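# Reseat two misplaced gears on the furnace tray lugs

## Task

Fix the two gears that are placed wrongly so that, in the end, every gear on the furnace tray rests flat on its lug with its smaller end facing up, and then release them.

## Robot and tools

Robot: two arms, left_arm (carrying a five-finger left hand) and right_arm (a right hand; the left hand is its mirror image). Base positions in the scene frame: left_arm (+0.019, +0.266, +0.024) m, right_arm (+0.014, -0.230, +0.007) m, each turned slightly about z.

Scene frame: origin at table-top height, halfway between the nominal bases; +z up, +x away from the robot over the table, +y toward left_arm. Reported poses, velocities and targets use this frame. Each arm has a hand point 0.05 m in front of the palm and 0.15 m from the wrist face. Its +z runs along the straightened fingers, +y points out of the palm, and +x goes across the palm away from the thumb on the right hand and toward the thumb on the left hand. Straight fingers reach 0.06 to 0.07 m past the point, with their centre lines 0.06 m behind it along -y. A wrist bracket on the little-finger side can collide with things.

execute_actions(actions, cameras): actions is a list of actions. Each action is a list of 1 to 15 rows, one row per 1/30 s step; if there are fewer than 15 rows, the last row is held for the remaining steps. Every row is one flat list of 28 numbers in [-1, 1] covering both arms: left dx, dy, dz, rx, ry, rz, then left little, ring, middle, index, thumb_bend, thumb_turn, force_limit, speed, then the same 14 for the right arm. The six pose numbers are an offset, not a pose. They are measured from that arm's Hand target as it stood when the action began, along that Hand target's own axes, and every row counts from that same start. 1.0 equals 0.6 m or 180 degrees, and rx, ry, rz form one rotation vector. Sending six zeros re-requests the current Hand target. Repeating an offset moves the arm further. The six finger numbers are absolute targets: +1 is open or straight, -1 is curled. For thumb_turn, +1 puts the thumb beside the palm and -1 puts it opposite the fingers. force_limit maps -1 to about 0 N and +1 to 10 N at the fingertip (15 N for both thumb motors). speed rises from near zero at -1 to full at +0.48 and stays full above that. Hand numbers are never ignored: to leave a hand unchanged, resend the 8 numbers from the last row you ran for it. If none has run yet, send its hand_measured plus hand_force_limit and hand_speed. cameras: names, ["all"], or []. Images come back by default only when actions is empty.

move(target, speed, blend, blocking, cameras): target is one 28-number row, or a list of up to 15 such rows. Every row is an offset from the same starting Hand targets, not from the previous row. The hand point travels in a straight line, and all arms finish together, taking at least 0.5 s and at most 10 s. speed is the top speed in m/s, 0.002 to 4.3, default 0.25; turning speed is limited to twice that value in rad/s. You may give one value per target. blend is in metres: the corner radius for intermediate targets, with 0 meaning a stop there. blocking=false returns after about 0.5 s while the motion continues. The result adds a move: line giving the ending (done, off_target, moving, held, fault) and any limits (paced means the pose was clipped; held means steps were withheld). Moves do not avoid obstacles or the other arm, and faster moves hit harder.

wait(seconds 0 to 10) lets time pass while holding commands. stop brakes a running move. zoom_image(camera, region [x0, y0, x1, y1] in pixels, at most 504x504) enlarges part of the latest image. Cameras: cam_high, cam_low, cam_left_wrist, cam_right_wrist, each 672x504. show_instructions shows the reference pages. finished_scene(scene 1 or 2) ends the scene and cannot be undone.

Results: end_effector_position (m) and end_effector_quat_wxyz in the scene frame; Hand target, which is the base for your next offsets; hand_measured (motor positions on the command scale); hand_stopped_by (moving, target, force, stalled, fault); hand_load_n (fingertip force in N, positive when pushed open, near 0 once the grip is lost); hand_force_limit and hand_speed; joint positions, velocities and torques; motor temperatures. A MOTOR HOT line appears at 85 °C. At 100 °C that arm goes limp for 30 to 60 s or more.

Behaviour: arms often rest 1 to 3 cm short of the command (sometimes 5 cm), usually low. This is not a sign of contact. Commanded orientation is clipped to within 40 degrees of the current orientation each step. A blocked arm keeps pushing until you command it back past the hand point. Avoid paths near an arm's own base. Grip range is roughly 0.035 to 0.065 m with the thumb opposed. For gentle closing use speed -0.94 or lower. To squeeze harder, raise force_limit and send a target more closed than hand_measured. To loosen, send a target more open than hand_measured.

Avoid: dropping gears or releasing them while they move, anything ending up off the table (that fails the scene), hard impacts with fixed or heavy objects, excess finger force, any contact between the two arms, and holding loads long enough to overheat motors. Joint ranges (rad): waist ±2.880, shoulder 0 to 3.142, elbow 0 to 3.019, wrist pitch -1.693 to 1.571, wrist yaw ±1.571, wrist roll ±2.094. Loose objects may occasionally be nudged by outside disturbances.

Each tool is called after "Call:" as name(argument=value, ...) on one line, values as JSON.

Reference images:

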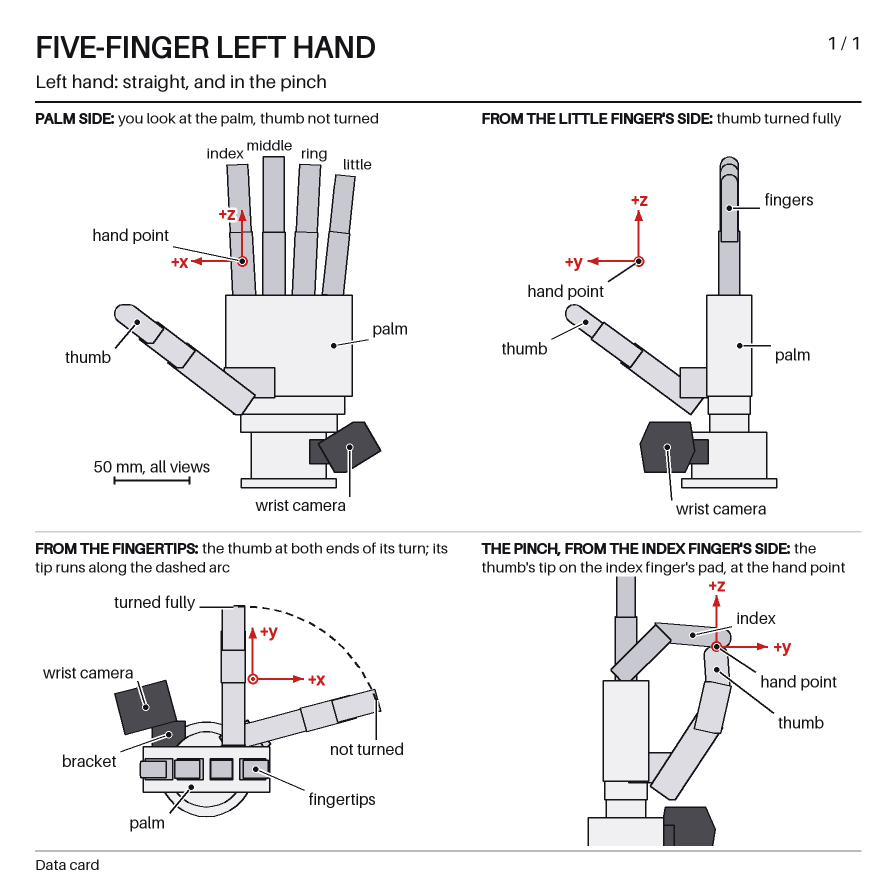

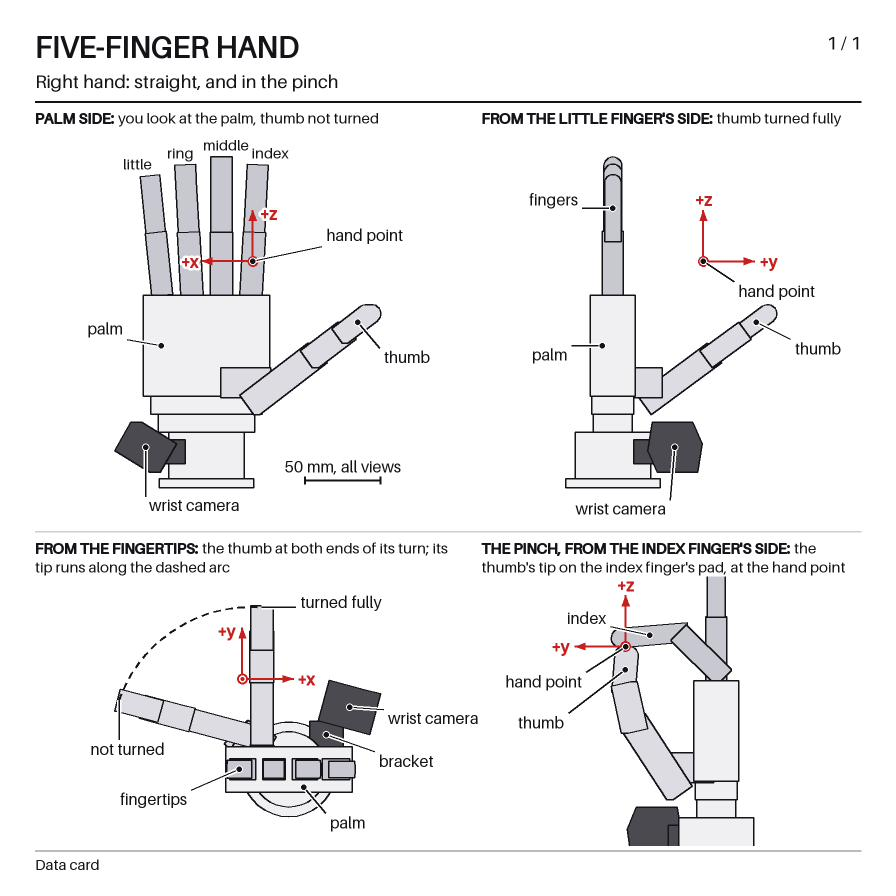

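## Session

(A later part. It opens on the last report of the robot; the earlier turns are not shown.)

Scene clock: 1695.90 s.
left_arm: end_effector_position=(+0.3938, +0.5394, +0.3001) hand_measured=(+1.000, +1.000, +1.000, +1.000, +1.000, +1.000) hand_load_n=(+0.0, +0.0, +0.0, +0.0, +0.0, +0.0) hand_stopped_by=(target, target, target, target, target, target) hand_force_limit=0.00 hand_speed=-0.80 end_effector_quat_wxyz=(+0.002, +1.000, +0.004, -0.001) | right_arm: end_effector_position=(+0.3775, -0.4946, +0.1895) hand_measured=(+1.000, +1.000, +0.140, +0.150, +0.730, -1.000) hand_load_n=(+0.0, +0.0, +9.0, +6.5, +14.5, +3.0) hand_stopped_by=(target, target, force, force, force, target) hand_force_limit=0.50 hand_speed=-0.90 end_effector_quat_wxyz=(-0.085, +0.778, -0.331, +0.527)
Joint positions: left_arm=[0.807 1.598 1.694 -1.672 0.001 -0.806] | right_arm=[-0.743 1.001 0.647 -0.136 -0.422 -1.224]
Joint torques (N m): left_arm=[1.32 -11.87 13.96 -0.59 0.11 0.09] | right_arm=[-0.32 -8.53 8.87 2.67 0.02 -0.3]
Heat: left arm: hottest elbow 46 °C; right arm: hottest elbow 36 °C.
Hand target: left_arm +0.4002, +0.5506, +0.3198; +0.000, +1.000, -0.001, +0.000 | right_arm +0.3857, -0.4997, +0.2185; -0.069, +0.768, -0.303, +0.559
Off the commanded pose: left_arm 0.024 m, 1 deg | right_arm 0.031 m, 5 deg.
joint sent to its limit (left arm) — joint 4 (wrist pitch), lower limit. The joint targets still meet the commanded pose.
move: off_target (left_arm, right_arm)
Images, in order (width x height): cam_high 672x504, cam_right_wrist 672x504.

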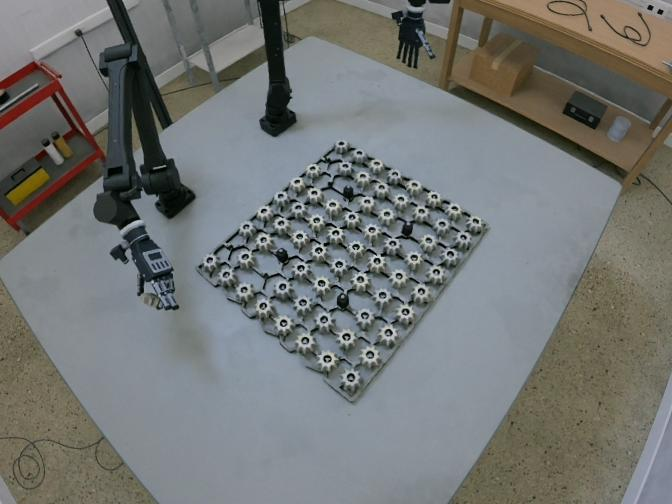

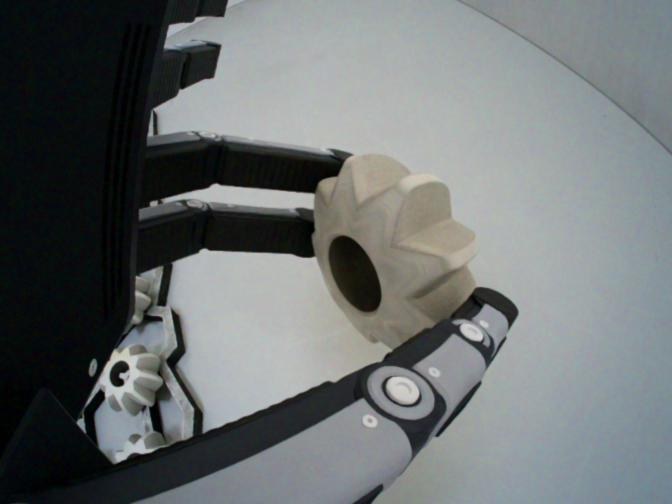

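Call:
move(target=[[0,0,0,0,0,0,1,1,1,1,1,1,0,-0.8,0,0,0,0.0048,0.1319,-0.1657,1,1,-0.2,-0.2,0.2,-1,0.5,-0.9]], speed=0.18, cameras=["cam_right_wrist", "cam_high"])

Scene clock: 1700.30 s.
left_arm: end_effector_position=(+0.3938, +0.5394, +0.3001) hand_measured=(+1.000, +1.000, +1.000, +1.000, +1.000, +1.000) hand_load_n=(+0.0, +0.0, +0.0, +0.0, +0.0, +0.0) hand_stopped_by=(target, target, target, target, target, target) hand_force_limit=0.00 hand_speed=-0.80 end_effector_quat_wxyz=(+0.002, +1.000, +0.004, -0.001) | right_arm: end_effector_position=(+0.3803, -0.4978, +0.1964) hand_measured=(+1.000, +1.000, +0.140, +0.150, +0.730, -1.000) hand_load_n=(+0.0, +0.0, +8.5, +6.5, +14.0, +3.5) hand_stopped_by=(target, target, force, force, force, target) hand_force_limit=0.50 hand_speed=-0.90 end_effector_quat_wxyz=(+0.116, +0.706, -0.123, +0.687)
Joint positions: left_arm=[0.807 1.598 1.694 -1.672 0.001 -0.806] | right_arm=[-0.655 1.088 0.306 0.752 -0.285 -1.573]
Joint torques (N m): left_arm=[1.26 -11.87 13.91 -0.58 0.11 0.09] | right_arm=[-0.5 -5.36 7.25 3 0 -0.38]
Heat: left arm: hottest elbow 46 °C; right arm: hottest elbow 36 °C.
Hand target: left_arm +0.4002, +0.5506, +0.3198; +0.000, +1.000, -0.001, +0.000 | right_arm +0.3858, -0.4998, +0.2186; +0.133, +0.689, -0.100, +0.705
Off the commanded pose: left_arm 0.024 m, 1 deg | right_arm 0.023 m, 4 deg.
joint sent to its limit (left arm) — joint 4 (wrist pitch), lower limit. The joint targets still meet the commanded pose.
move: off_target (left_arm, right_arm)
Images, in order (width x height): cam_high 672x504, cam_right_wrist 672x504.

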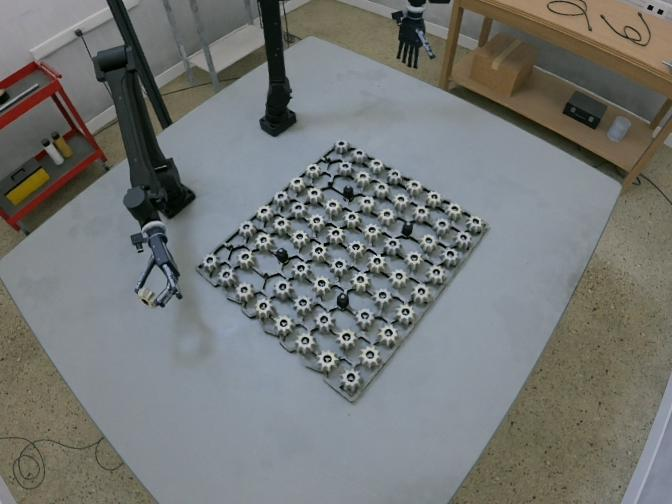

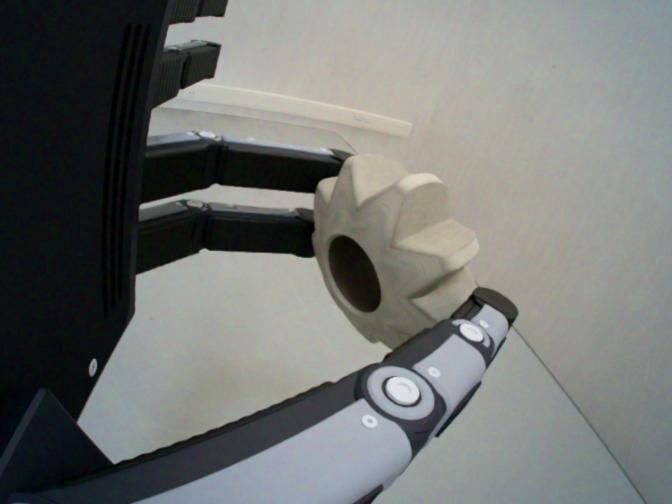

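Call:
move(target=[[0,0,0,0,0,0,1,1,1,1,1,1,0,-0.8,-0.2412,-0.0102,-0.0074,0,0,0,1,1,-0.2,-0.2,0.2,-1,0.5,-0.9]], speed=0.1, cameras=["cam_right_wrist", "cam_high"])

Scene clock: 1704.77 s.
left_arm: end_effector_position=(+0.3938, +0.5394, +0.3001) hand_measured=(+1.000, +1.000, +1.000, +1.000, +1.000, +1.000) hand_load_n=(-0.5, +0.0, +0.0, +0.0, +0.0, +0.0) hand_stopped_by=(target, target, target, target, target, target) hand_force_limit=0.00 hand_speed=-0.80 end_effector_quat_wxyz=(+0.002, +1.000, +0.004, -0.001) | right_arm: end_effector_position=(+0.3758, -0.4948, +0.0522) hand_measured=(+1.000, +1.000, +0.140, +0.150, +0.730, -1.000) hand_load_n=(+0.0, +0.0, +8.5, +7.0, +14.0, +3.5) hand_stopped_by=(target, target, force, force, force, target) hand_force_limit=0.50 hand_speed=-0.90 end_effector_quat_wxyz=(+0.111, +0.719, -0.127, +0.674)
Joint positions: left_arm=[0.807 1.598 1.694 -1.672 0.001 -0.806] | right_arm=[-0.655 1.843 0.232 1.541 -0.285 -1.578]
Joint torques (N m): left_arm=[1.26 -11.81 13.96 -0.64 0.11 0.1] | right_arm=[-0.44 -9.99 2.44 3.02 0 -0.37]
Heat: left arm: hottest elbow 46 °C; right arm: hottest elbow 36 °C.
Hand target: left_arm +0.4002, +0.5506, +0.3198; +0.000, +1.000, -0.001, +0.000 | right_arm +0.3856, -0.4998, +0.0737; +0.133, +0.689, -0.100, +0.705
Off the commanded pose: left_arm 0.024 m, 1 deg | right_arm 0.024 m, 6 deg.
joint sent to its limit (left arm) — joint 4 (wrist pitch), lower limit. The joint targets still meet the commanded pose.
joint sent to its limit (right arm) — joint 4 (wrist pitch), upper limit. The joint targets still meet the commanded pose.
move: off_target (left_arm, right_arm)
Images, in order (width x height): cam_high 672x504, cam_right_wrist 672x504.

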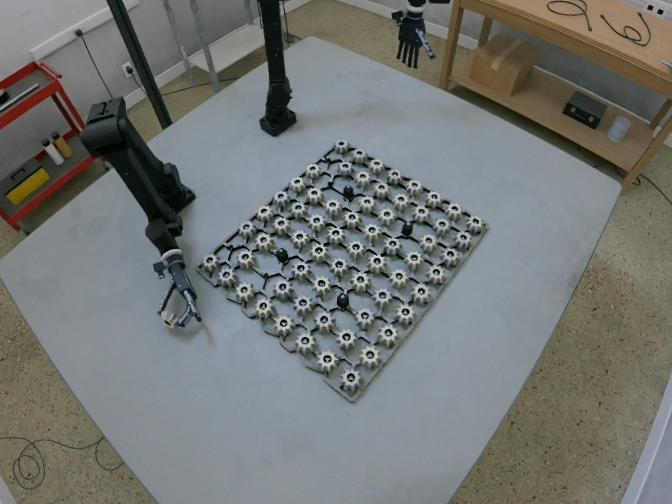

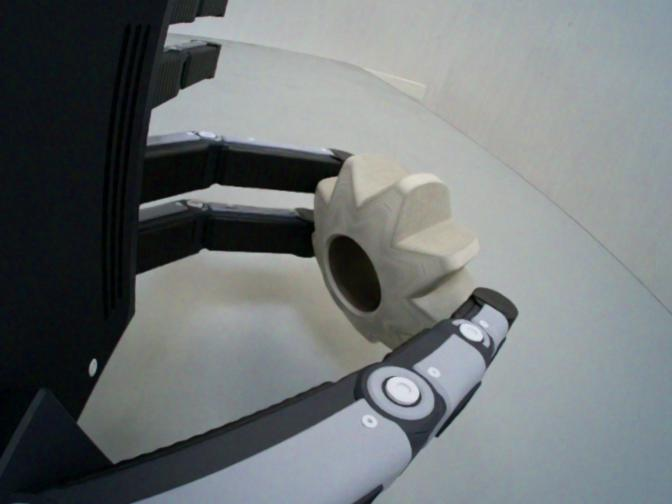

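Call:
move(target=[[0,0,0,0,0,0,1,1,1,1,1,1,0,-0.8,0.0267,0.0508,0.1588,0,0,0,1,1,-0.2,-0.2,0.2,-1,0.5,-0.9]], speed=0.12, cameras=["cam_right_wrist"])

Scene clock: 1708.40 s.
left_arm: end_effector_position=(+0.3938, +0.5394, +0.3001) hand_measured=(+1.000, +1.000, +1.000, +1.000, +1.000, +1.000) hand_load_n=(+0.0, +0.0, +0.0, +0.0, +0.0, +0.0) hand_stopped_by=(target, target, target, target, target, target) hand_force_limit=0.00 hand_speed=-0.80 end_effector_quat_wxyz=(+0.002, +1.000, +0.004, -0.001) | right_arm: end_effector_position=(+0.4525, -0.5491, +0.0727) hand_measured=(+1.000, +1.000, +0.140, +0.150, +0.730, -1.000) hand_load_n=(+0.0, +0.0, +8.5, +7.0, +14.0, +3.5) hand_stopped_by=(target, target, force, force, force, target) hand_force_limit=0.50 hand_speed=-0.90 end_effector_quat_wxyz=(+0.117, +0.705, -0.119, +0.690)
Joint positions: left_arm=[0.807 1.598 1.694 -1.672 0.001 -0.806] | right_arm=[-0.655 1.843 0.474 1.347 -0.289 -1.578]
Joint torques (N m): left_arm=[1.08 -11.69 14.04 -0.61 0.09 0.09] | right_arm=[-0.91 -12.4 5.42 1.87 -0.05 -0.32]
Heat: left arm: hottest elbow 46 °C; right arm: hottest shoulder 35 °C.
Hand target: left_arm +0.4002, +0.5506, +0.3198; +0.000, +1.000, -0.001, +0.000 | right_arm +0.4655, -0.5587, +0.0939; +0.133, +0.689, -0.100, +0.705
Off the commanded pose: left_arm 0.024 m, 1 deg | right_arm 0.027 m, 4 deg.
joint sent to its limit (left arm) — joint 4 (wrist pitch), lower limit. The joint targets still meet the commanded pose.
move: off_target (left_arm, right_arm)
Images, in order (width x height): cam_right_wrist 672x504.

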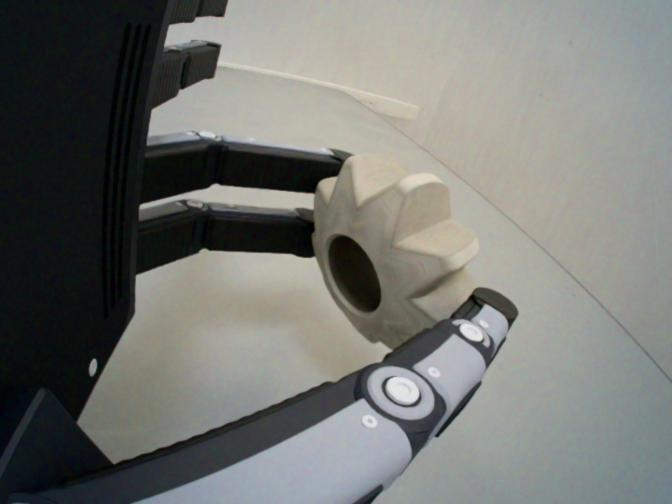

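Call:
move(target=[[0,0,0,0,0,0,1,1,1,1,1,1,0,-0.8,-0.0582,-0.0025,-0.0018,0,0,0,1,1,-0.2,-0.2,0.2,-1,0.5,-0.9]], speed=0.07, cameras=[])

Scene clock: 1710.17 s.
left_arm: end_effector_position=(+0.3938, +0.5394, +0.3001) hand_measured=(+1.000, +1.000, +1.000, +1.000, +1.000, +1.000) hand_load_n=(+0.0, +0.0, +0.0, +0.0, +0.0, +0.0) hand_stopped_by=(target, target, target, target, target, target) hand_force_limit=0.00 hand_speed=-0.80 end_effector_quat_wxyz=(+0.002, +1.000, +0.004, -0.001) | right_arm: end_effector_position=(+0.4530, -0.5495, +0.0343) hand_measured=(+1.000, +1.000, +0.140, +0.150, +0.730, -1.000) hand_load_n=(+0.0, +0.0, +8.5, +7.0, +14.0, +3.5) hand_stopped_by=(target, target, force, force, force, target) hand_force_limit=0.50 hand_speed=-0.90 end_effector_quat_wxyz=(+0.114, +0.712, -0.122, +0.682)
Joint positions: left_arm=[0.807 1.598 1.694 -1.672 0.001 -0.806] | right_arm=[-0.655 1.979 0.494 1.439 -0.289 -1.58]
Joint torques (N m): left_arm=[1.14 -11.87 13.97 -0.62 0.11 0.1] | right_arm=[-0.85 -12.75 4.19 3.04 -0.03 -0.32]
Heat: left arm: hottest elbow 46 °C; right arm: hottest shoulder 35 °C.
Hand target: left_arm +0.4002, +0.5506, +0.3198; +0.000, +1.000, -0.001, +0.000 | right_arm +0.4654, -0.5587, +0.0588; +0.133, +0.689, -0.100, +0.705
Off the commanded pose: left_arm 0.024 m, 1 deg | right_arm 0.029 m, 5 deg.
joint sent to its limit (left arm) — joint 4 (wrist pitch), lower limit. The joint targets still meet the commanded pose.
move: off_target (left_arm, right_arm)
No camera images: "cameras" was empty.

Call:
move(target=[[0,0,0,0,0,0,1,1,1,1,1,1,0,-0.8,-0.0083,-0.0004,-0.0003,0,0,0,1,1,-0.2,-0.2,0.2,-1,0.5,-0.9]], speed=0.03, cameras=["cam_right_wrist"])

Call:
zoom_image(camera="cam_right_wrist", region=[240, 120, 560, 440])

Scene clock: 1711.80 s.
left_arm: end_effector_position=(+0.3938, +0.5394, +0.3001) hand_measured=(+1.000, +1.000, +1.000, +1.000, +1.000, +1.000) hand_load_n=(+0.0, +0.5, +0.0, +0.0, +0.0, +0.0) hand_stopped_by=(target, target, target, target, target, target) hand_force_limit=0.00 hand_speed=-0.80 end_effector_quat_wxyz=(+0.002, +1.000, +0.004, -0.001) | right_arm: end_effector_position=(+0.4540, -0.5502, +0.0317) hand_measured=(+1.000, +1.000, +0.140, +0.150, +0.730, -1.000) hand_load_n=(+0.0, +0.0, +8.5, +7.0, +14.0, +3.0) hand_stopped_by=(target, target, force, force, force, target) hand_force_limit=0.50 hand_speed=-0.90 end_effector_quat_wxyz=(+0.115, +0.710, -0.121, +0.684)
Joint positions: left_arm=[0.807 1.598 1.694 -1.672 0.001 -0.806] | right_arm=[-0.655 1.997 0.499 1.458 -0.289 -1.58]
Joint torques (N m): left_arm=[1.38 -11.52 13.96 -0.64 0.1 0.09] | right_arm=[-0.85 -12.98 3.97 2.91 -0.04 -0.32]
Heat: left arm: hottest elbow 46 °C; right arm: hottest shoulder 35 °C.
Hand target: left_arm +0.4002, +0.5506, +0.3198; +0.000, +1.000, -0.001, +0.000 | right_arm +0.4654, -0.5586, +0.0538; +0.133, +0.689, -0.100, +0.705
Off the commanded pose: left_arm 0.024 m, 1 deg | right_arm 0.026 m, 5 deg.
joint sent to its limit (left arm) — joint 4 (wrist pitch), lower limit. The joint targets still meet the commanded pose.
move: off_target (left_arm, right_arm)
Images, in order (width x height): cam_right_wrist 672x504.

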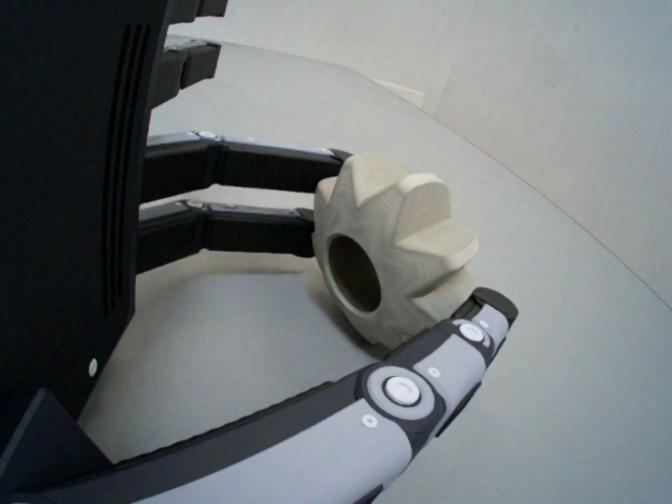

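Scaled by 1.575 from the camera's 672x504 image, which has a finer 960x720 frame.

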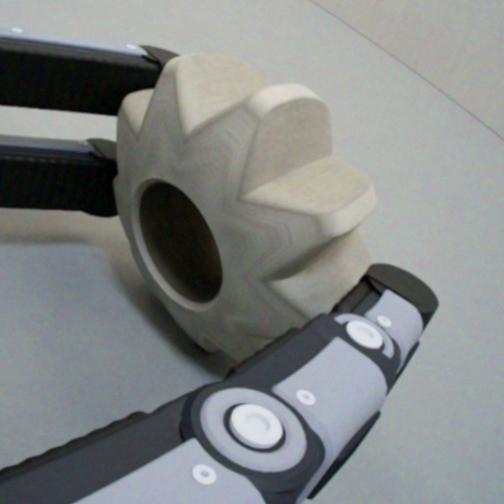

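Call:
move(target=[[0,0,0,0,0,0,1,1,1,1,1,1,0,-0.8,-0.0083,-0.0004,-0.0003,0,0,0,1,1,-0.2,-0.2,0.2,-1,0.5,-0.9]], speed=0.03, cameras=[])

Call:
move(target=[[0,0,0,0,0,0,1,1,1,1,1,1,0,-0.8,-0.0083,-0.0004,-0.0003,0,0,0,1,1,-0.2,-0.2,0.2,-1,0.5,-0.9]], speed=0.03, cameras=["cam_right_wrist"])

Call:
zoom_image(camera="cam_right_wrist", region=[240, 120, 560, 440])

Scene clock: 1713.87 s.
left_arm: end_effector_position=(+0.3938, +0.5394, +0.3001) hand_measured=(+1.000, +1.000, +1.000, +1.000, +1.000, +1.000) hand_load_n=(+0.5, +0.0, +0.0, +0.0, +0.0, +0.0) hand_stopped_by=(target, target, target, target, target, target) hand_force_limit=0.00 hand_speed=-0.80 end_effector_quat_wxyz=(+0.002, +1.000, +0.004, -0.001) | right_arm: end_effector_position=(+0.4556, -0.5514, +0.0314) hand_measured=(+1.000, +1.000, +0.140, +0.150, +0.730, -1.000) hand_load_n=(+0.0, +0.0, +8.5, +6.5, +14.5, +2.5) hand_stopped_by=(target, target, force, force, force, target) hand_force_limit=0.50 hand_speed=-0.90 end_effector_quat_wxyz=(+0.117, +0.707, -0.118, +0.688)
Joint positions: left_arm=[0.807 1.598 1.694 -1.672 0.001 -0.806] | right_arm=[-0.655 2.013 0.506 1.479 -0.289 -1.582]
Joint torques (N m): left_arm=[1.2 -11.63 14.01 -0.61 0.09 0.11] | right_arm=[-0.85 -12.57 3.7 2.73 -0.04 -0.3]
Heat: left arm: hottest elbow 46 °C; right arm: hottest shoulder 35 °C.
Hand target: left_arm +0.4002, +0.5506, +0.3198; +0.000, +1.000, -0.001, +0.000 | right_arm +0.4654, -0.5586, +0.0490; +0.133, +0.689, -0.100, +0.705
Off the commanded pose: left_arm 0.024 m, 1 deg | right_arm 0.021 m, 4 deg.
joint sent to its limit (left arm) — joint 4 (wrist pitch), lower limit. The joint targets still meet the commanded pose.
move: off_target (left_arm, right_arm)
No camera images: "cameras" was empty.

Scene clock: 1714.70 s.
left_arm: end_effector_position=(+0.3938, +0.5394, +0.3001) hand_measured=(+1.000, +1.000, +1.000, +1.000, +1.000, +1.000) hand_load_n=(+0.0, +0.0, +0.0, +0.0, +0.0, +0.0) hand_stopped_by=(target, target, target, target, target, target) hand_force_limit=0.00 hand_speed=-0.80 end_effector_quat_wxyz=(+0.002, +1.000, +0.004, -0.001) | right_arm: end_effector_position=(+0.4570, -0.5525, +0.0309) hand_measured=(+1.000, +1.000, +0.140, +0.150, +0.730, -1.000) hand_load_n=(+0.0, +0.0, +8.5, +6.5, +14.0, +2.0) hand_stopped_by=(target, target, force, force, force, target) hand_force_limit=0.50 hand_speed=-0.90 end_effector_quat_wxyz=(+0.121, +0.703, -0.115, +0.691)
Joint positions: left_arm=[0.807 1.598 1.694 -1.672 0.001 -0.806] | right_arm=[-0.655 2.029 0.512 1.5 -0.289 -1.586]
Joint torques (N m): left_arm=[1.38 -11.4 13.98 -0.58 0.11 0.1] | right_arm=[-0.91 -12.51 3.44 2.54 -0.05 -0.25]
Heat: left arm: hottest elbow 46 °C; right arm: hottest shoulder 35 °C.
Hand target: left_arm +0.4002, +0.5506, +0.3198; +0.000, +1.000, -0.001, +0.000 | right_arm +0.4653, -0.5586, +0.0439; +0.133, +0.689, -0.100, +0.705
Off the commanded pose: left_arm 0.024 m, 1 deg | right_arm 0.017 m, 3 deg.
joint sent to its limit (left arm) — joint 4 (wrist pitch), lower limit. The joint targets still meet the commanded pose.
move: off_target (left_arm, right_arm)
Images, in order (width x height): cam_right_wrist 672x504.

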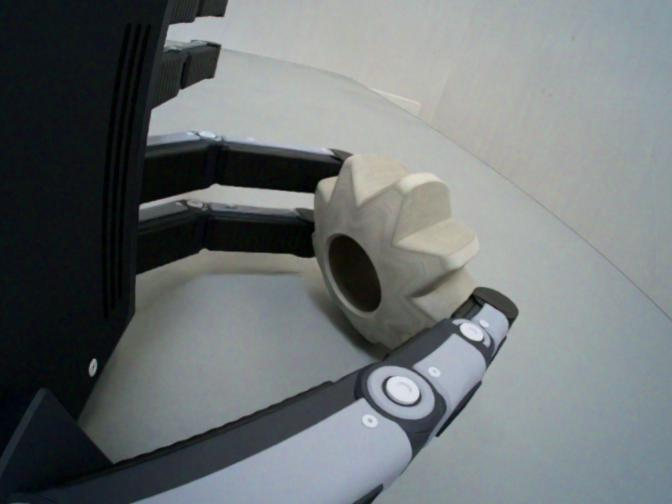

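Scaled by 1.575 from the camera's 672x504 image, which has a finer 960x720 frame.

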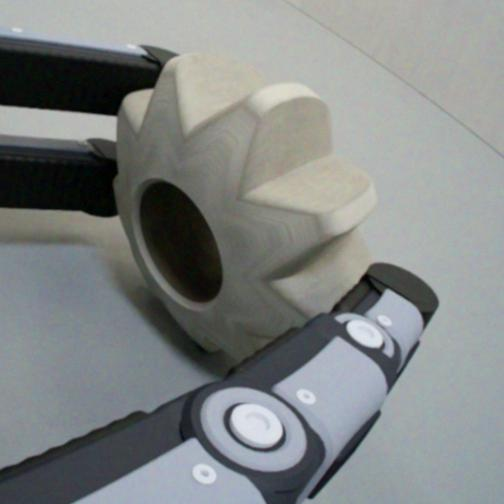

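Call:
move(target=[[0,0,0,0,0,0,1,1,1,1,1,1,0,-0.8,0.0067,0.0003,0.0002,0,0,-0.0333,1,1,-0.2,-0.2,0.2,-1,0.5,-0.9]], speed=0.05, cameras=["cam_low","cam_right_wrist"])

Call:
zoom_image(camera="cam_right_wrist", region=[240, 120, 560, 440])

Scene clock: 1723.00 s.
left_arm: end_effector_position=(+0.3938, +0.5394, +0.3001) hand_measured=(+1.000, +1.000, +1.000, +1.000, +1.000, +1.000) hand_load_n=(+0.0, +0.0, +0.0, +0.0, +0.0, +0.0) hand_stopped_by=(target, target, target, target, target, target) hand_force_limit=0.00 hand_speed=-0.80 end_effector_quat_wxyz=(+0.002, +1.000, +0.004, -0.001) | right_arm: end_effector_position=(+0.4552, -0.5538, +0.0293) hand_measured=(+1.000, +1.000, +0.140, +0.150, +0.730, -1.000) hand_load_n=(+0.0, +0.0, +8.5, +7.0, +14.0, +3.0) hand_stopped_by=(target, target, force, force, force, target) hand_force_limit=0.50 hand_speed=-0.90 end_effector_quat_wxyz=(+0.151, +0.712, -0.083, +0.680)
Joint positions: left_arm=[0.807 1.598 1.694 -1.672 0.001 -0.806] | right_arm=[-0.654 2.045 0.512 1.503 -0.289 -1.683]
Joint torques (N m): left_arm=[1.38 -11.69 13.96 -0.57 0.11 0.09] | right_arm=[-0.32 -12.92 3.32 2.82 0.22 -0.33]
Heat: left arm: hottest elbow 46 °C; right arm: hottest shoulder 35 °C.
Hand target: left_arm +0.4002, +0.5506, +0.3198; +0.000, +1.000, -0.001, +0.000 | right_arm +0.4653, -0.5586, +0.0479; +0.170, +0.694, -0.064, +0.697
Off the commanded pose: left_arm 0.024 m, 1 deg | right_arm 0.022 m, 4 deg.
joint sent to its limit (left arm) — joint 4 (wrist pitch), lower limit. The joint targets still meet the commanded pose.
move: off_target (left_arm, right_arm)
Images, in order (width x height): cam_low 672x504, cam_right_wrist 672x504.

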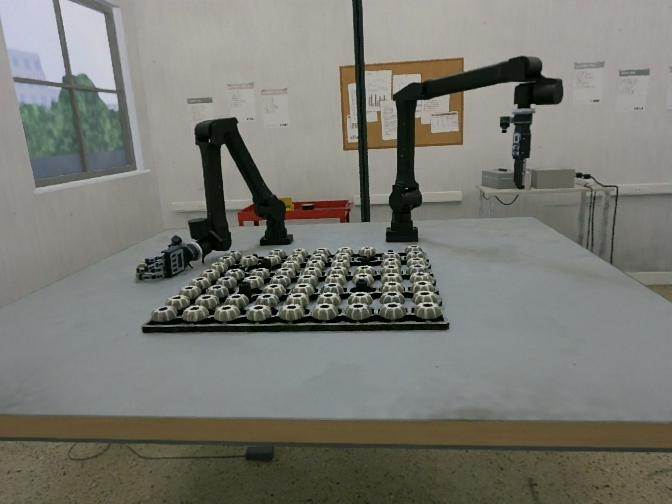

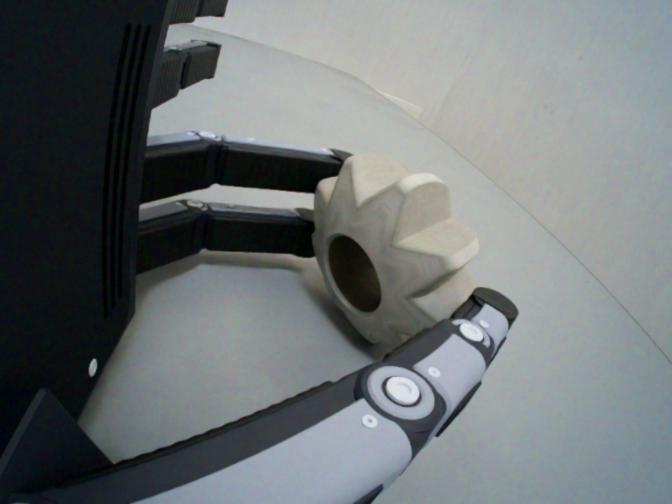

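Scaled by 1.575 from the camera's 672x504 image, which has a finer 960x720 frame.

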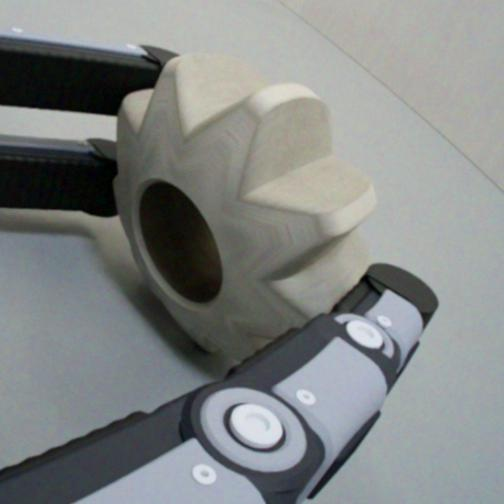

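Call:
zoom_image(camera="cam_low", region=[120, 225, 240, 295])

Scaled by 4.200 from the camera's 672x504 image, which has a finer 960x720 frame.

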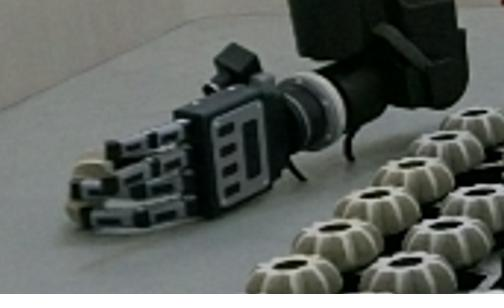

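Call:
execute_actions(actions=[[[0,0,0,0,0,0,1,1,1,1,1,1,0,-0.8,0,0,0,0,0,0,1,1,0.5,0.5,1.0,-1,0.5,-0.9]]], cameras=[])

Call:
wait(seconds=2.5, cameras=["cam_right_wrist"])

Call:
zoom_image(camera="cam_right_wrist", region=[240, 120, 560, 440])

Scene clock: 1728.03 s.
left_arm: end_effector_position=(+0.3938, +0.5394, +0.3001) hand_measured=(+1.000, +1.000, +1.000, +1.000, +1.000, +1.000) hand_load_n=(+0.0, +0.0, +0.0, +0.0, +0.0, +0.0) hand_stopped_by=(target, target, target, target, target, target) hand_force_limit=0.00 hand_speed=-0.80 end_effector_quat_wxyz=(+0.002, +1.000, +0.004, -0.001) | right_arm: end_effector_position=(+0.4594, -0.5558, +0.0385) hand_measured=(+1.000, +1.000, +0.500, +0.500, +1.000, -1.000) hand_load_n=(+0.0, -0.5, +0.0, +0.0, +0.0, +0.5) hand_stopped_by=(target, target, target, target, target, target) hand_force_limit=0.50 hand_speed=-0.90 end_effector_quat_wxyz=(+0.161, +0.704, -0.071, +0.688)
Joint positions: left_arm=[0.807 1.598 1.694 -1.672 0.001 -0.806] | right_arm=[-0.652 2.045 0.522 1.521 -0.29 -1.7]
Joint torques (N m): left_arm=[1.26 -11.69 13.97 -0.59 0.11 0.09] | right_arm=[-0.56 -12.92 2.8 2.13 0.21 -0.15]
Heat: left arm: hottest elbow 46 °C; right arm: hottest shoulder 35 °C.
Hand target: left_arm +0.4002, +0.5506, +0.3198; +0.000, +1.000, -0.001, +0.000 | right_arm +0.4654, -0.5586, +0.0480; +0.170, +0.694, -0.064, +0.697
Off the commanded pose: left_arm 0.024 m, 1 deg | right_arm 0.011 m, 2 deg.
joint sent to its limit (left arm) — joint 4 (wrist pitch), lower limit. The joint targets still meet the commanded pose.
No camera images: "cameras" was empty.

Scene clock: 1730.53 s.
left_arm: end_effector_position=(+0.3938, +0.5394, +0.3001) hand_measured=(+1.000, +1.000, +1.000, +1.000, +1.000, +1.000) hand_load_n=(+0.0, -0.5, +0.0, +0.0, +0.0, +0.0) hand_stopped_by=(target, target, target, target, target, target) hand_force_limit=0.00 hand_speed=-0.80 end_effector_quat_wxyz=(+0.002, +1.000, +0.004, -0.001) | right_arm: end_effector_position=(+0.4594, -0.5558, +0.0385) hand_measured=(+1.000, +1.000, +0.500, +0.500, +1.000, -1.000) hand_load_n=(+0.0, +0.0, +0.0, +0.0, +0.0, +0.0) hand_stopped_by=(target, target, target, target, target, target) hand_force_limit=0.50 hand_speed=-0.90 end_effector_quat_wxyz=(+0.161, +0.704, -0.071, +0.688)
Joint positions: left_arm=[0.807 1.598 1.694 -1.672 0.001 -0.806] | right_arm=[-0.652 2.045 0.522 1.521 -0.29 -1.7]
Joint torques (N m): left_arm=[1.44 -11.69 13.94 -0.61 0.1 0.1] | right_arm=[-0.56 -12.92 2.8 2.13 0.21 -0.15]
Heat: left arm: hottest elbow 46 °C; right arm: hottest shoulder 35 °C.
Hand target: left_arm +0.4002, +0.5506, +0.3198; +0.000, +1.000, -0.001, +0.000 | right_arm +0.4654, -0.5586, +0.0480; +0.170, +0.694, -0.064, +0.697
Off the commanded pose: left_arm 0.024 m, 1 deg | right_arm 0.011 m, 2 deg.
wait: 2.50 s; at rest by 0.17 s
Images, in order (width x height): cam_right_wrist 672x504.

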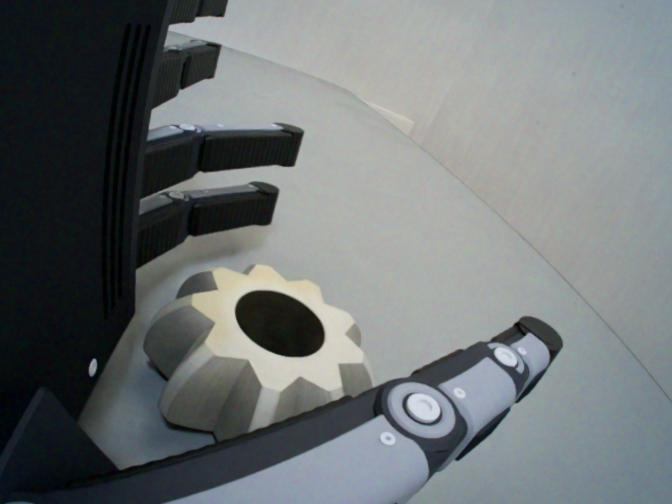

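Scaled by 1.575 from the camera's 672x504 image, which has a finer 960x720 frame.

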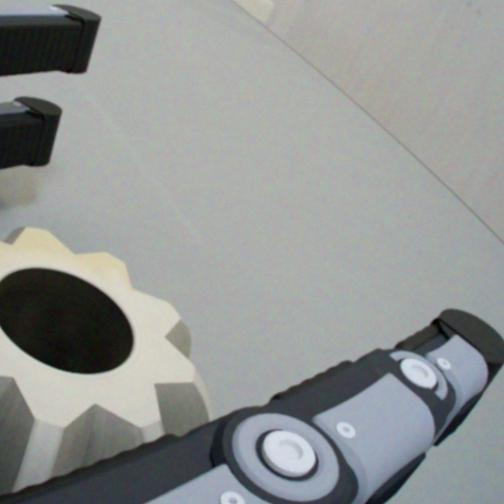

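Call:
move(target=[[0,0,0,0,0,0,1,1,1,1,1,1,0,-0.8,0.2143,0.0318,0.0062,0,0,0,1,1,0.5,0.5,1.0,-1,0.5,-0.9],[0,0,0,0,0,0,1,1,1,1,1,1,0,-0.8,0.1775,-0.0232,-0.0710,0.1208,-0.3797,0.3793,1,1,0.5,0.5,1.0,-1,0.5,-0.9]], speed=[0.1, 0.22], cameras=["cam_right_wrist", "cam_high"])

Scene clock: 1744.23 s.
left_arm: end_effector_position=(+0.3938, +0.5394, +0.3001) hand_measured=(+1.000, +1.000, +1.000, +1.000, +1.000, +1.000) hand_load_n=(+0.0, +0.0, +0.0, +0.0, +0.0, +0.0) hand_stopped_by=(target, target, target, target, target, target) hand_force_limit=0.00 hand_speed=-0.80 end_effector_quat_wxyz=(+0.002, +1.000, +0.004, -0.001) | right_arm: end_effector_position=(+0.4228, -0.5020, +0.1399) hand_measured=(+1.000, +1.000, +0.500, +0.500, +1.000, -1.000) hand_load_n=(+0.0, -0.5, +0.0, +0.0, +0.0, +0.0) hand_stopped_by=(target, target, target, target, target, target) hand_force_limit=0.50 hand_speed=-0.90 end_effector_quat_wxyz=(-0.408, +0.809, -0.385, +0.175)
Joint positions: left_arm=[0.807 1.598 1.694 -1.672 0.001 -0.806] | right_arm=[-0.863 1.719 1.39 -1.221 -0.92 -1.506]
Joint torques (N m): left_arm=[1.2 -11.52 13.98 -0.62 0.1 0.1] | right_arm=[-1.44 -14.68 10.19 -0.31 -0.69 -0.11]
Heat: left arm: hottest elbow 46 °C; right arm: hottest shoulder 35 °C.
Hand target: left_arm +0.4002, +0.5506, +0.3198; +0.000, +1.000, -0.001, +0.000 | right_arm +0.4317, -0.5160, +0.1499; -0.405, +0.811, -0.378, +0.188
Off the commanded pose: left_arm 0.024 m, 1 deg | right_arm 0.019 m, 2 deg.
joint sent to its limit (left arm) — joint 4 (wrist pitch), lower limit. The joint targets still meet the commanded pose.
move: off_target (left_arm, right_arm)
Images, in order (width x height): cam_high 672x504, cam_right_wrist 672x504.

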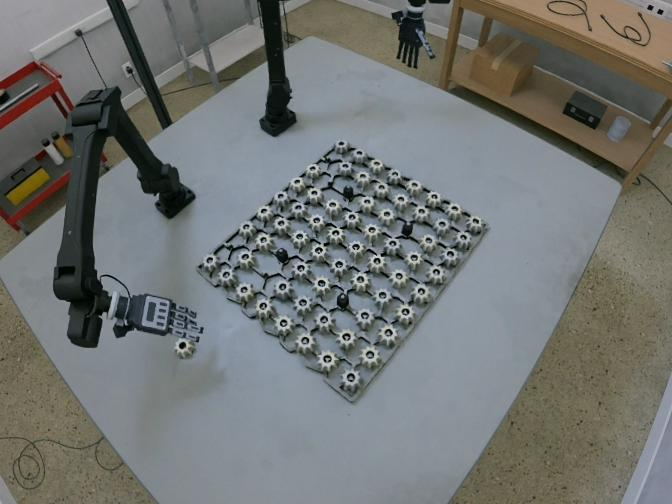

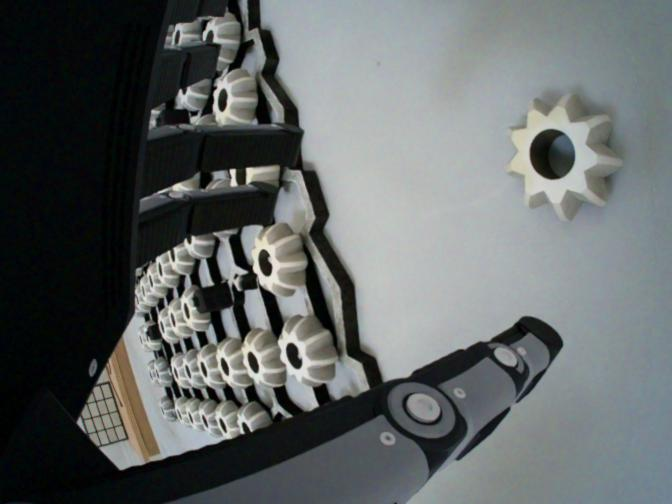

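Call:
move(target=[[0,0,0,0,0,0,1,1,1,1,1,1,0,-0.8,0.0420,0.0955,0.0533,0,0,0,1,1,0.5,0.5,0.9,-1,0.5,-0.5]], speed=0.15, cameras=["cam_right_wrist"])

Scene clock: 1748.60 s.
left_arm: end_effector_position=(+0.3938, +0.5394, +0.3001) hand_measured=(+1.000, +1.000, +1.000, +1.000, +1.000, +1.000) hand_load_n=(+0.0, +0.0, +0.0, +0.0, +0.0, +0.0) hand_stopped_by=(target, target, target, target, target, target) hand_force_limit=0.00 hand_speed=-0.80 end_effector_quat_wxyz=(+0.002, +1.000, +0.004, -0.001) | right_arm: end_effector_position=(+0.4289, -0.5243, +0.0743) hand_measured=(+1.000, +1.000, +0.500, +0.500, +0.900, -1.000) hand_load_n=(+0.0, +0.0, +0.0, +0.0, +0.0, +0.0) hand_stopped_by=(target, target, target, target, target, target) hand_force_limit=0.50 hand_speed=-0.50 end_effector_quat_wxyz=(-0.413, +0.806, -0.390, +0.165)
Joint positions: left_arm=[0.807 1.598 1.694 -1.672 0.001 -0.806] | right_arm=[-0.884 1.853 1.39 -1.137 -0.921 -1.536]
Joint torques (N m): left_arm=[1.32 -11.81 13.91 -0.62 0.1 0.1] | right_arm=[-1.26 -16.62 9.4 0.36 -0.67 -0.11]
Heat: left arm: hottest elbow 46 °C; right arm: hottest shoulder 35 °C.
Hand target: left_arm +0.4002, +0.5506, +0.3198; +0.000, +1.000, -0.001, +0.000 | right_arm +0.4411, -0.5410, +0.0849; -0.405, +0.811, -0.378, +0.188
Off the commanded pose: left_arm 0.024 m, 1 deg | right_arm 0.023 m, 3 deg.
joint sent to its limit (left arm) — joint 4 (wrist pitch), lower limit. The joint targets still meet the commanded pose.
move: off_target (left_arm, right_arm)
Images, in order (width x height): cam_right_wrist 672x504.

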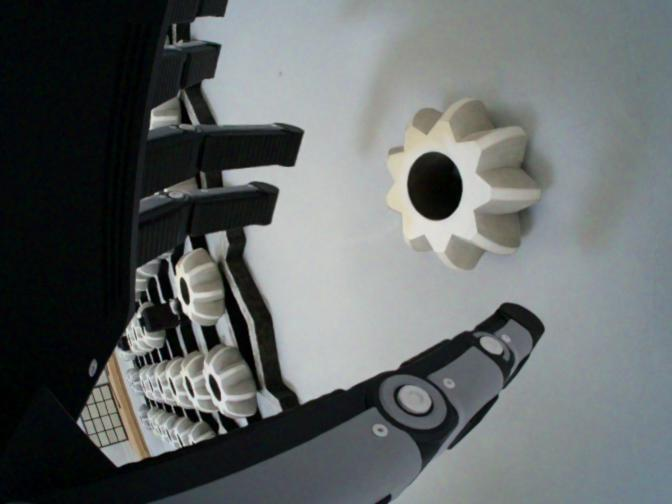

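Call:
move(target=[[0,0,0,0,0,0,1,1,1,1,1,1,0,-0.8,0.0198,0.0252,0.0278,0,0.0093,-0.0138,1,1,0.5,0.5,0.9,-1,0.5,-0.5]], speed=0.1, cameras=["cam_right_wrist"])

Scene clock: 1752.80 s.
left_arm: end_effector_position=(+0.3938, +0.5394, +0.3001) hand_measured=(+1.000, +1.000, +1.000, +1.000, +1.000, +1.000) hand_load_n=(+0.0, +0.0, +0.0, +0.0, +0.0, +0.0) hand_stopped_by=(target, target, target, target, target, target) hand_force_limit=0.00 hand_speed=-0.80 end_effector_quat_wxyz=(+0.002, +1.000, +0.004, -0.001) | right_arm: end_effector_position=(+0.4452, -0.5429, +0.0642) hand_measured=(+1.000, +1.000, +0.500, +0.500, +0.900, -1.000) hand_load_n=(+0.0, +0.0, +0.0, +0.0, +0.0, +0.0) hand_stopped_by=(target, target, target, target, target, target) hand_force_limit=0.50 hand_speed=-0.50 end_effector_quat_wxyz=(-0.396, +0.815, -0.371, +0.203)
Joint positions: left_arm=[0.807 1.598 1.694 -1.672 0.001 -0.806] | right_arm=[-0.884 1.867 1.39 -1.029 -0.921 -1.537]
Joint torques (N m): left_arm=[1.14 -11.58 13.98 -0.61 0.11 0.09] | right_arm=[-0.62 -16.32 7.47 0.49 -0.64 -0.03]
Heat: left arm: hottest elbow 46 °C; right arm: hottest shoulder 36 °C.
Hand target: left_arm +0.4002, +0.5506, +0.3198; +0.000, +1.000, -0.001, +0.000 | right_arm +0.4519, -0.5474, +0.0627; -0.395, +0.816, -0.366, +0.209
Off the commanded pose: left_arm 0.024 m, 1 deg | right_arm 0.008 m, 1 deg.
joint sent to its limit (left arm) — joint 4 (wrist pitch), lower limit. The joint targets still meet the commanded pose.
move: off_target (left_arm)
Images, in order (width x height): cam_right_wrist 672x504.

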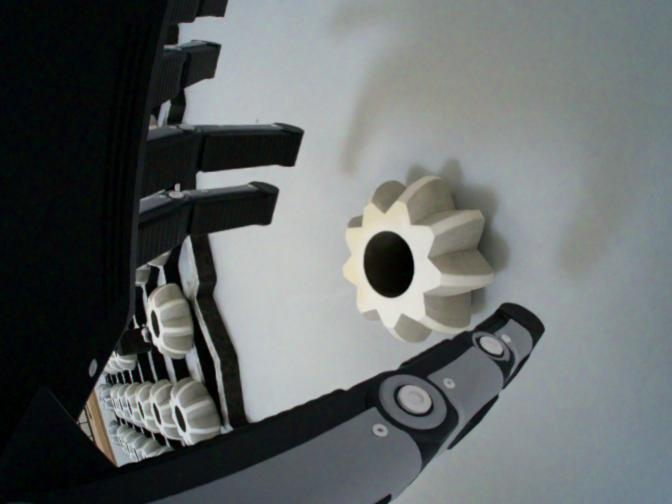

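Call:
move(target=[[0,0,0,0,0,0,1,1,1,1,1,1,0,-0.8,-0.0268,0.0115,0.0158,0,-0.0062,0.0092,1,1,0.5,0.5,0.9,-1,0.5,-0.5]], speed=0.1, cameras=["cam_right_wrist"])

Scene clock: 1757.00 s.
left_arm: end_effector_position=(+0.3938, +0.5394, +0.3001) hand_measured=(+1.000, +1.000, +1.000, +1.000, +1.000, +1.000) hand_load_n=(+0.0, +0.0, +0.0, +0.0, +0.0, +0.5) hand_stopped_by=(target, target, target, target, target, target) hand_force_limit=0.00 hand_speed=-0.80 end_effector_quat_wxyz=(+0.002, +1.000, +0.004, -0.001) | right_arm: end_effector_position=(+0.4416, -0.5363, +0.0560) hand_measured=(+1.000, +1.000, +0.500, +0.500, +0.900, -1.000) hand_load_n=(+0.0, +0.0, +0.0, +0.0, +0.0, +0.0) hand_stopped_by=(target, target, target, target, target, target) hand_force_limit=0.50 hand_speed=-0.50 end_effector_quat_wxyz=(-0.398, +0.814, -0.373, +0.198)
Joint positions: left_arm=[0.807 1.598 1.694 -1.672 0.001 -0.806] | right_arm=[-0.881 1.867 1.365 -1.013 -0.921 -1.533]
Joint torques (N m): left_arm=[1.38 -11.63 13.98 -0.62 0.11 0.09] | right_arm=[-0.32 -16.38 6.09 0.43 -0.66 0.07]
Heat: left arm: hottest elbow 46 °C; right arm: hottest shoulder 36 °C.
Hand target: left_arm +0.4002, +0.5506, +0.3198; +0.000, +1.000, -0.001, +0.000 | right_arm +0.4446, -0.5334, +0.0507; -0.401, +0.813, -0.374, +0.195
Off the commanded pose: left_arm 0.024 m, 1 deg | right_arm 0.007 m, 1 deg.
joint sent to its limit (left arm) — joint 4 (wrist pitch), lower limit. The joint targets still meet the commanded pose.
move: off_target (left_arm)
Images, in order (width x height): cam_right_wrist 672x504.

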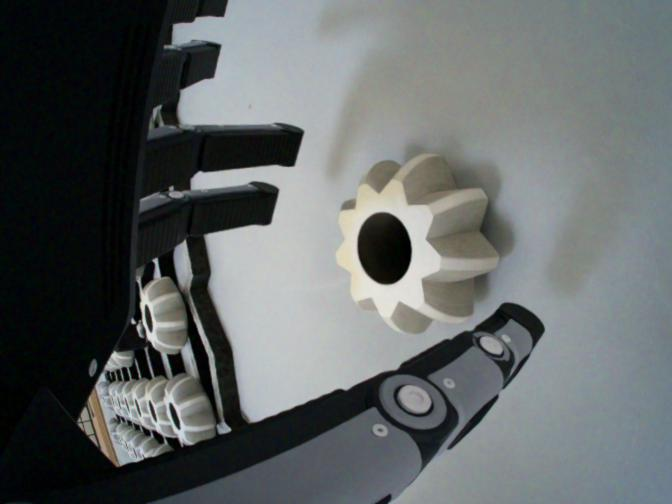

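Call:
move(target=[[0,0,0,0,0,0,1,1,1,1,1,1,0,-0.8,-0.0157,0.0213,0.0161,0,0,0,1,1,0.5,0.5,0.9,-1,0.5,-0.5]], speed=0.1, cameras=["cam_right_wrist"])

Scene clock: 1758.93 s.
left_arm: end_effector_position=(+0.3938, +0.5394, +0.3001) hand_measured=(+1.000, +1.000, +1.000, +1.000, +1.000, +1.000) hand_load_n=(+0.0, +0.0, +0.0, +0.0, +0.0, +0.0) hand_stopped_by=(target, target, target, target, target, target) hand_force_limit=0.00 hand_speed=-0.80 end_effector_quat_wxyz=(+0.002, +1.000, +0.004, -0.001) | right_arm: end_effector_position=(+0.4361, -0.5294, +0.0403) hand_measured=(+1.000, +1.000, +0.500, +0.500, +0.900, -1.000) hand_load_n=(+0.0, +0.0, +0.0, -0.5, +0.0, +0.0) hand_stopped_by=(target, target, target, target, target, target) hand_force_limit=0.50 hand_speed=-0.50 end_effector_quat_wxyz=(-0.398, +0.814, -0.373, +0.199)
Joint positions: left_arm=[0.807 1.598 1.694 -1.672 0.001 -0.806] | right_arm=[-0.88 1.867 1.318 -0.964 -0.921 -1.532]
Joint torques (N m): left_arm=[1.14 -11.63 13.93 -0.65 0.1 0.1] | right_arm=[-0.26 -16.09 5.87 0.4 -0.65 0.06]
Heat: left arm: hottest elbow 46 °C; right arm: hottest shoulder 36 °C.
Hand target: left_arm +0.4002, +0.5506, +0.3198; +0.000, +1.000, -0.001, +0.000 | right_arm +0.4387, -0.5262, +0.0345; -0.401, +0.813, -0.374, +0.195
Off the commanded pose: left_arm 0.024 m, 1 deg | right_arm 0.007 m, 1 deg.
joint sent to its limit (left arm) — joint 4 (wrist pitch), lower limit. The joint targets still meet the commanded pose.
move: off_target (left_arm)
Images, in order (width x height): cam_right_wrist 672x504.

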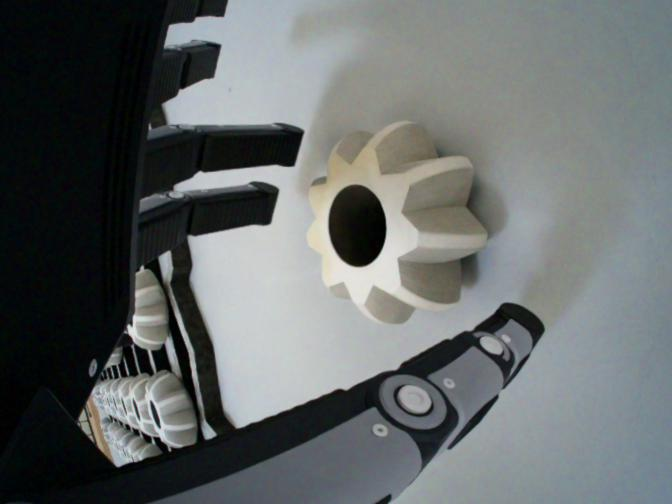

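Call:
move(target=[[0,0,0,0,0,0,1,1,1,1,1,1,0,-0.8,0,0.0070,0.0155,0,0,0,1,1,0.5,0.5,0.9,-1,0.5,-0.5]], speed=0.06, cameras=["cam_right_wrist"])

Scene clock: 1762.13 s.
left_arm: end_effector_position=(+0.3938, +0.5394, +0.3001) hand_measured=(+1.000, +1.000, +1.000, +1.000, +1.000, +1.000) hand_load_n=(+0.0, +0.0, +0.0, +0.0, -0.5, +0.0) hand_stopped_by=(target, target, target, target, target, target) hand_force_limit=0.00 hand_speed=-0.80 end_effector_quat_wxyz=(+0.002, +1.000, +0.004, -0.001) | right_arm: end_effector_position=(+0.4400, -0.5264, +0.0324) hand_measured=(+1.000, +1.000, +0.500, +0.500, +0.900, -1.000) hand_load_n=(+0.0, +0.0, +0.0, +0.0, +0.0, -0.5) hand_stopped_by=(target, target, target, target, target, target) hand_force_limit=0.50 hand_speed=-0.50 end_effector_quat_wxyz=(-0.398, +0.814, -0.372, +0.199)
Joint positions: left_arm=[0.807 1.598 1.694 -1.672 0.001 -0.806] | right_arm=[-0.871 1.876 1.307 -0.931 -0.921 -1.517]
Joint torques (N m): left_arm=[1.14 -11.63 13.96 -0.61 0.1 0.09] | right_arm=[-0.26 -15.91 5.85 0.5 -0.63 0.07]
Heat: left arm: hottest elbow 46 °C; right arm: hottest shoulder 36 °C.
Hand target: left_arm +0.4002, +0.5506, +0.3198; +0.000, +1.000, -0.001, +0.000 | right_arm +0.4426, -0.5232, +0.0257; -0.401, +0.813, -0.374, +0.195
Off the commanded pose: left_arm 0.024 m, 1 deg | right_arm 0.008 m, 1 deg.
joint sent to its limit (left arm) — joint 4 (wrist pitch), lower limit. The joint targets still meet the commanded pose.
move: off_target (left_arm)
Images, in order (width x height): cam_right_wrist 672x504.

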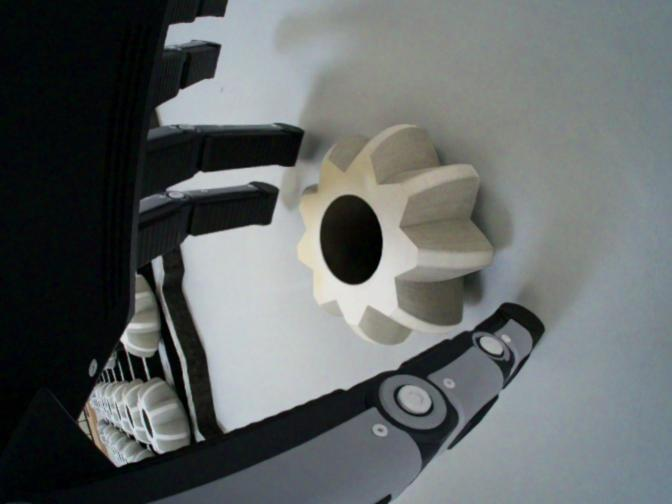

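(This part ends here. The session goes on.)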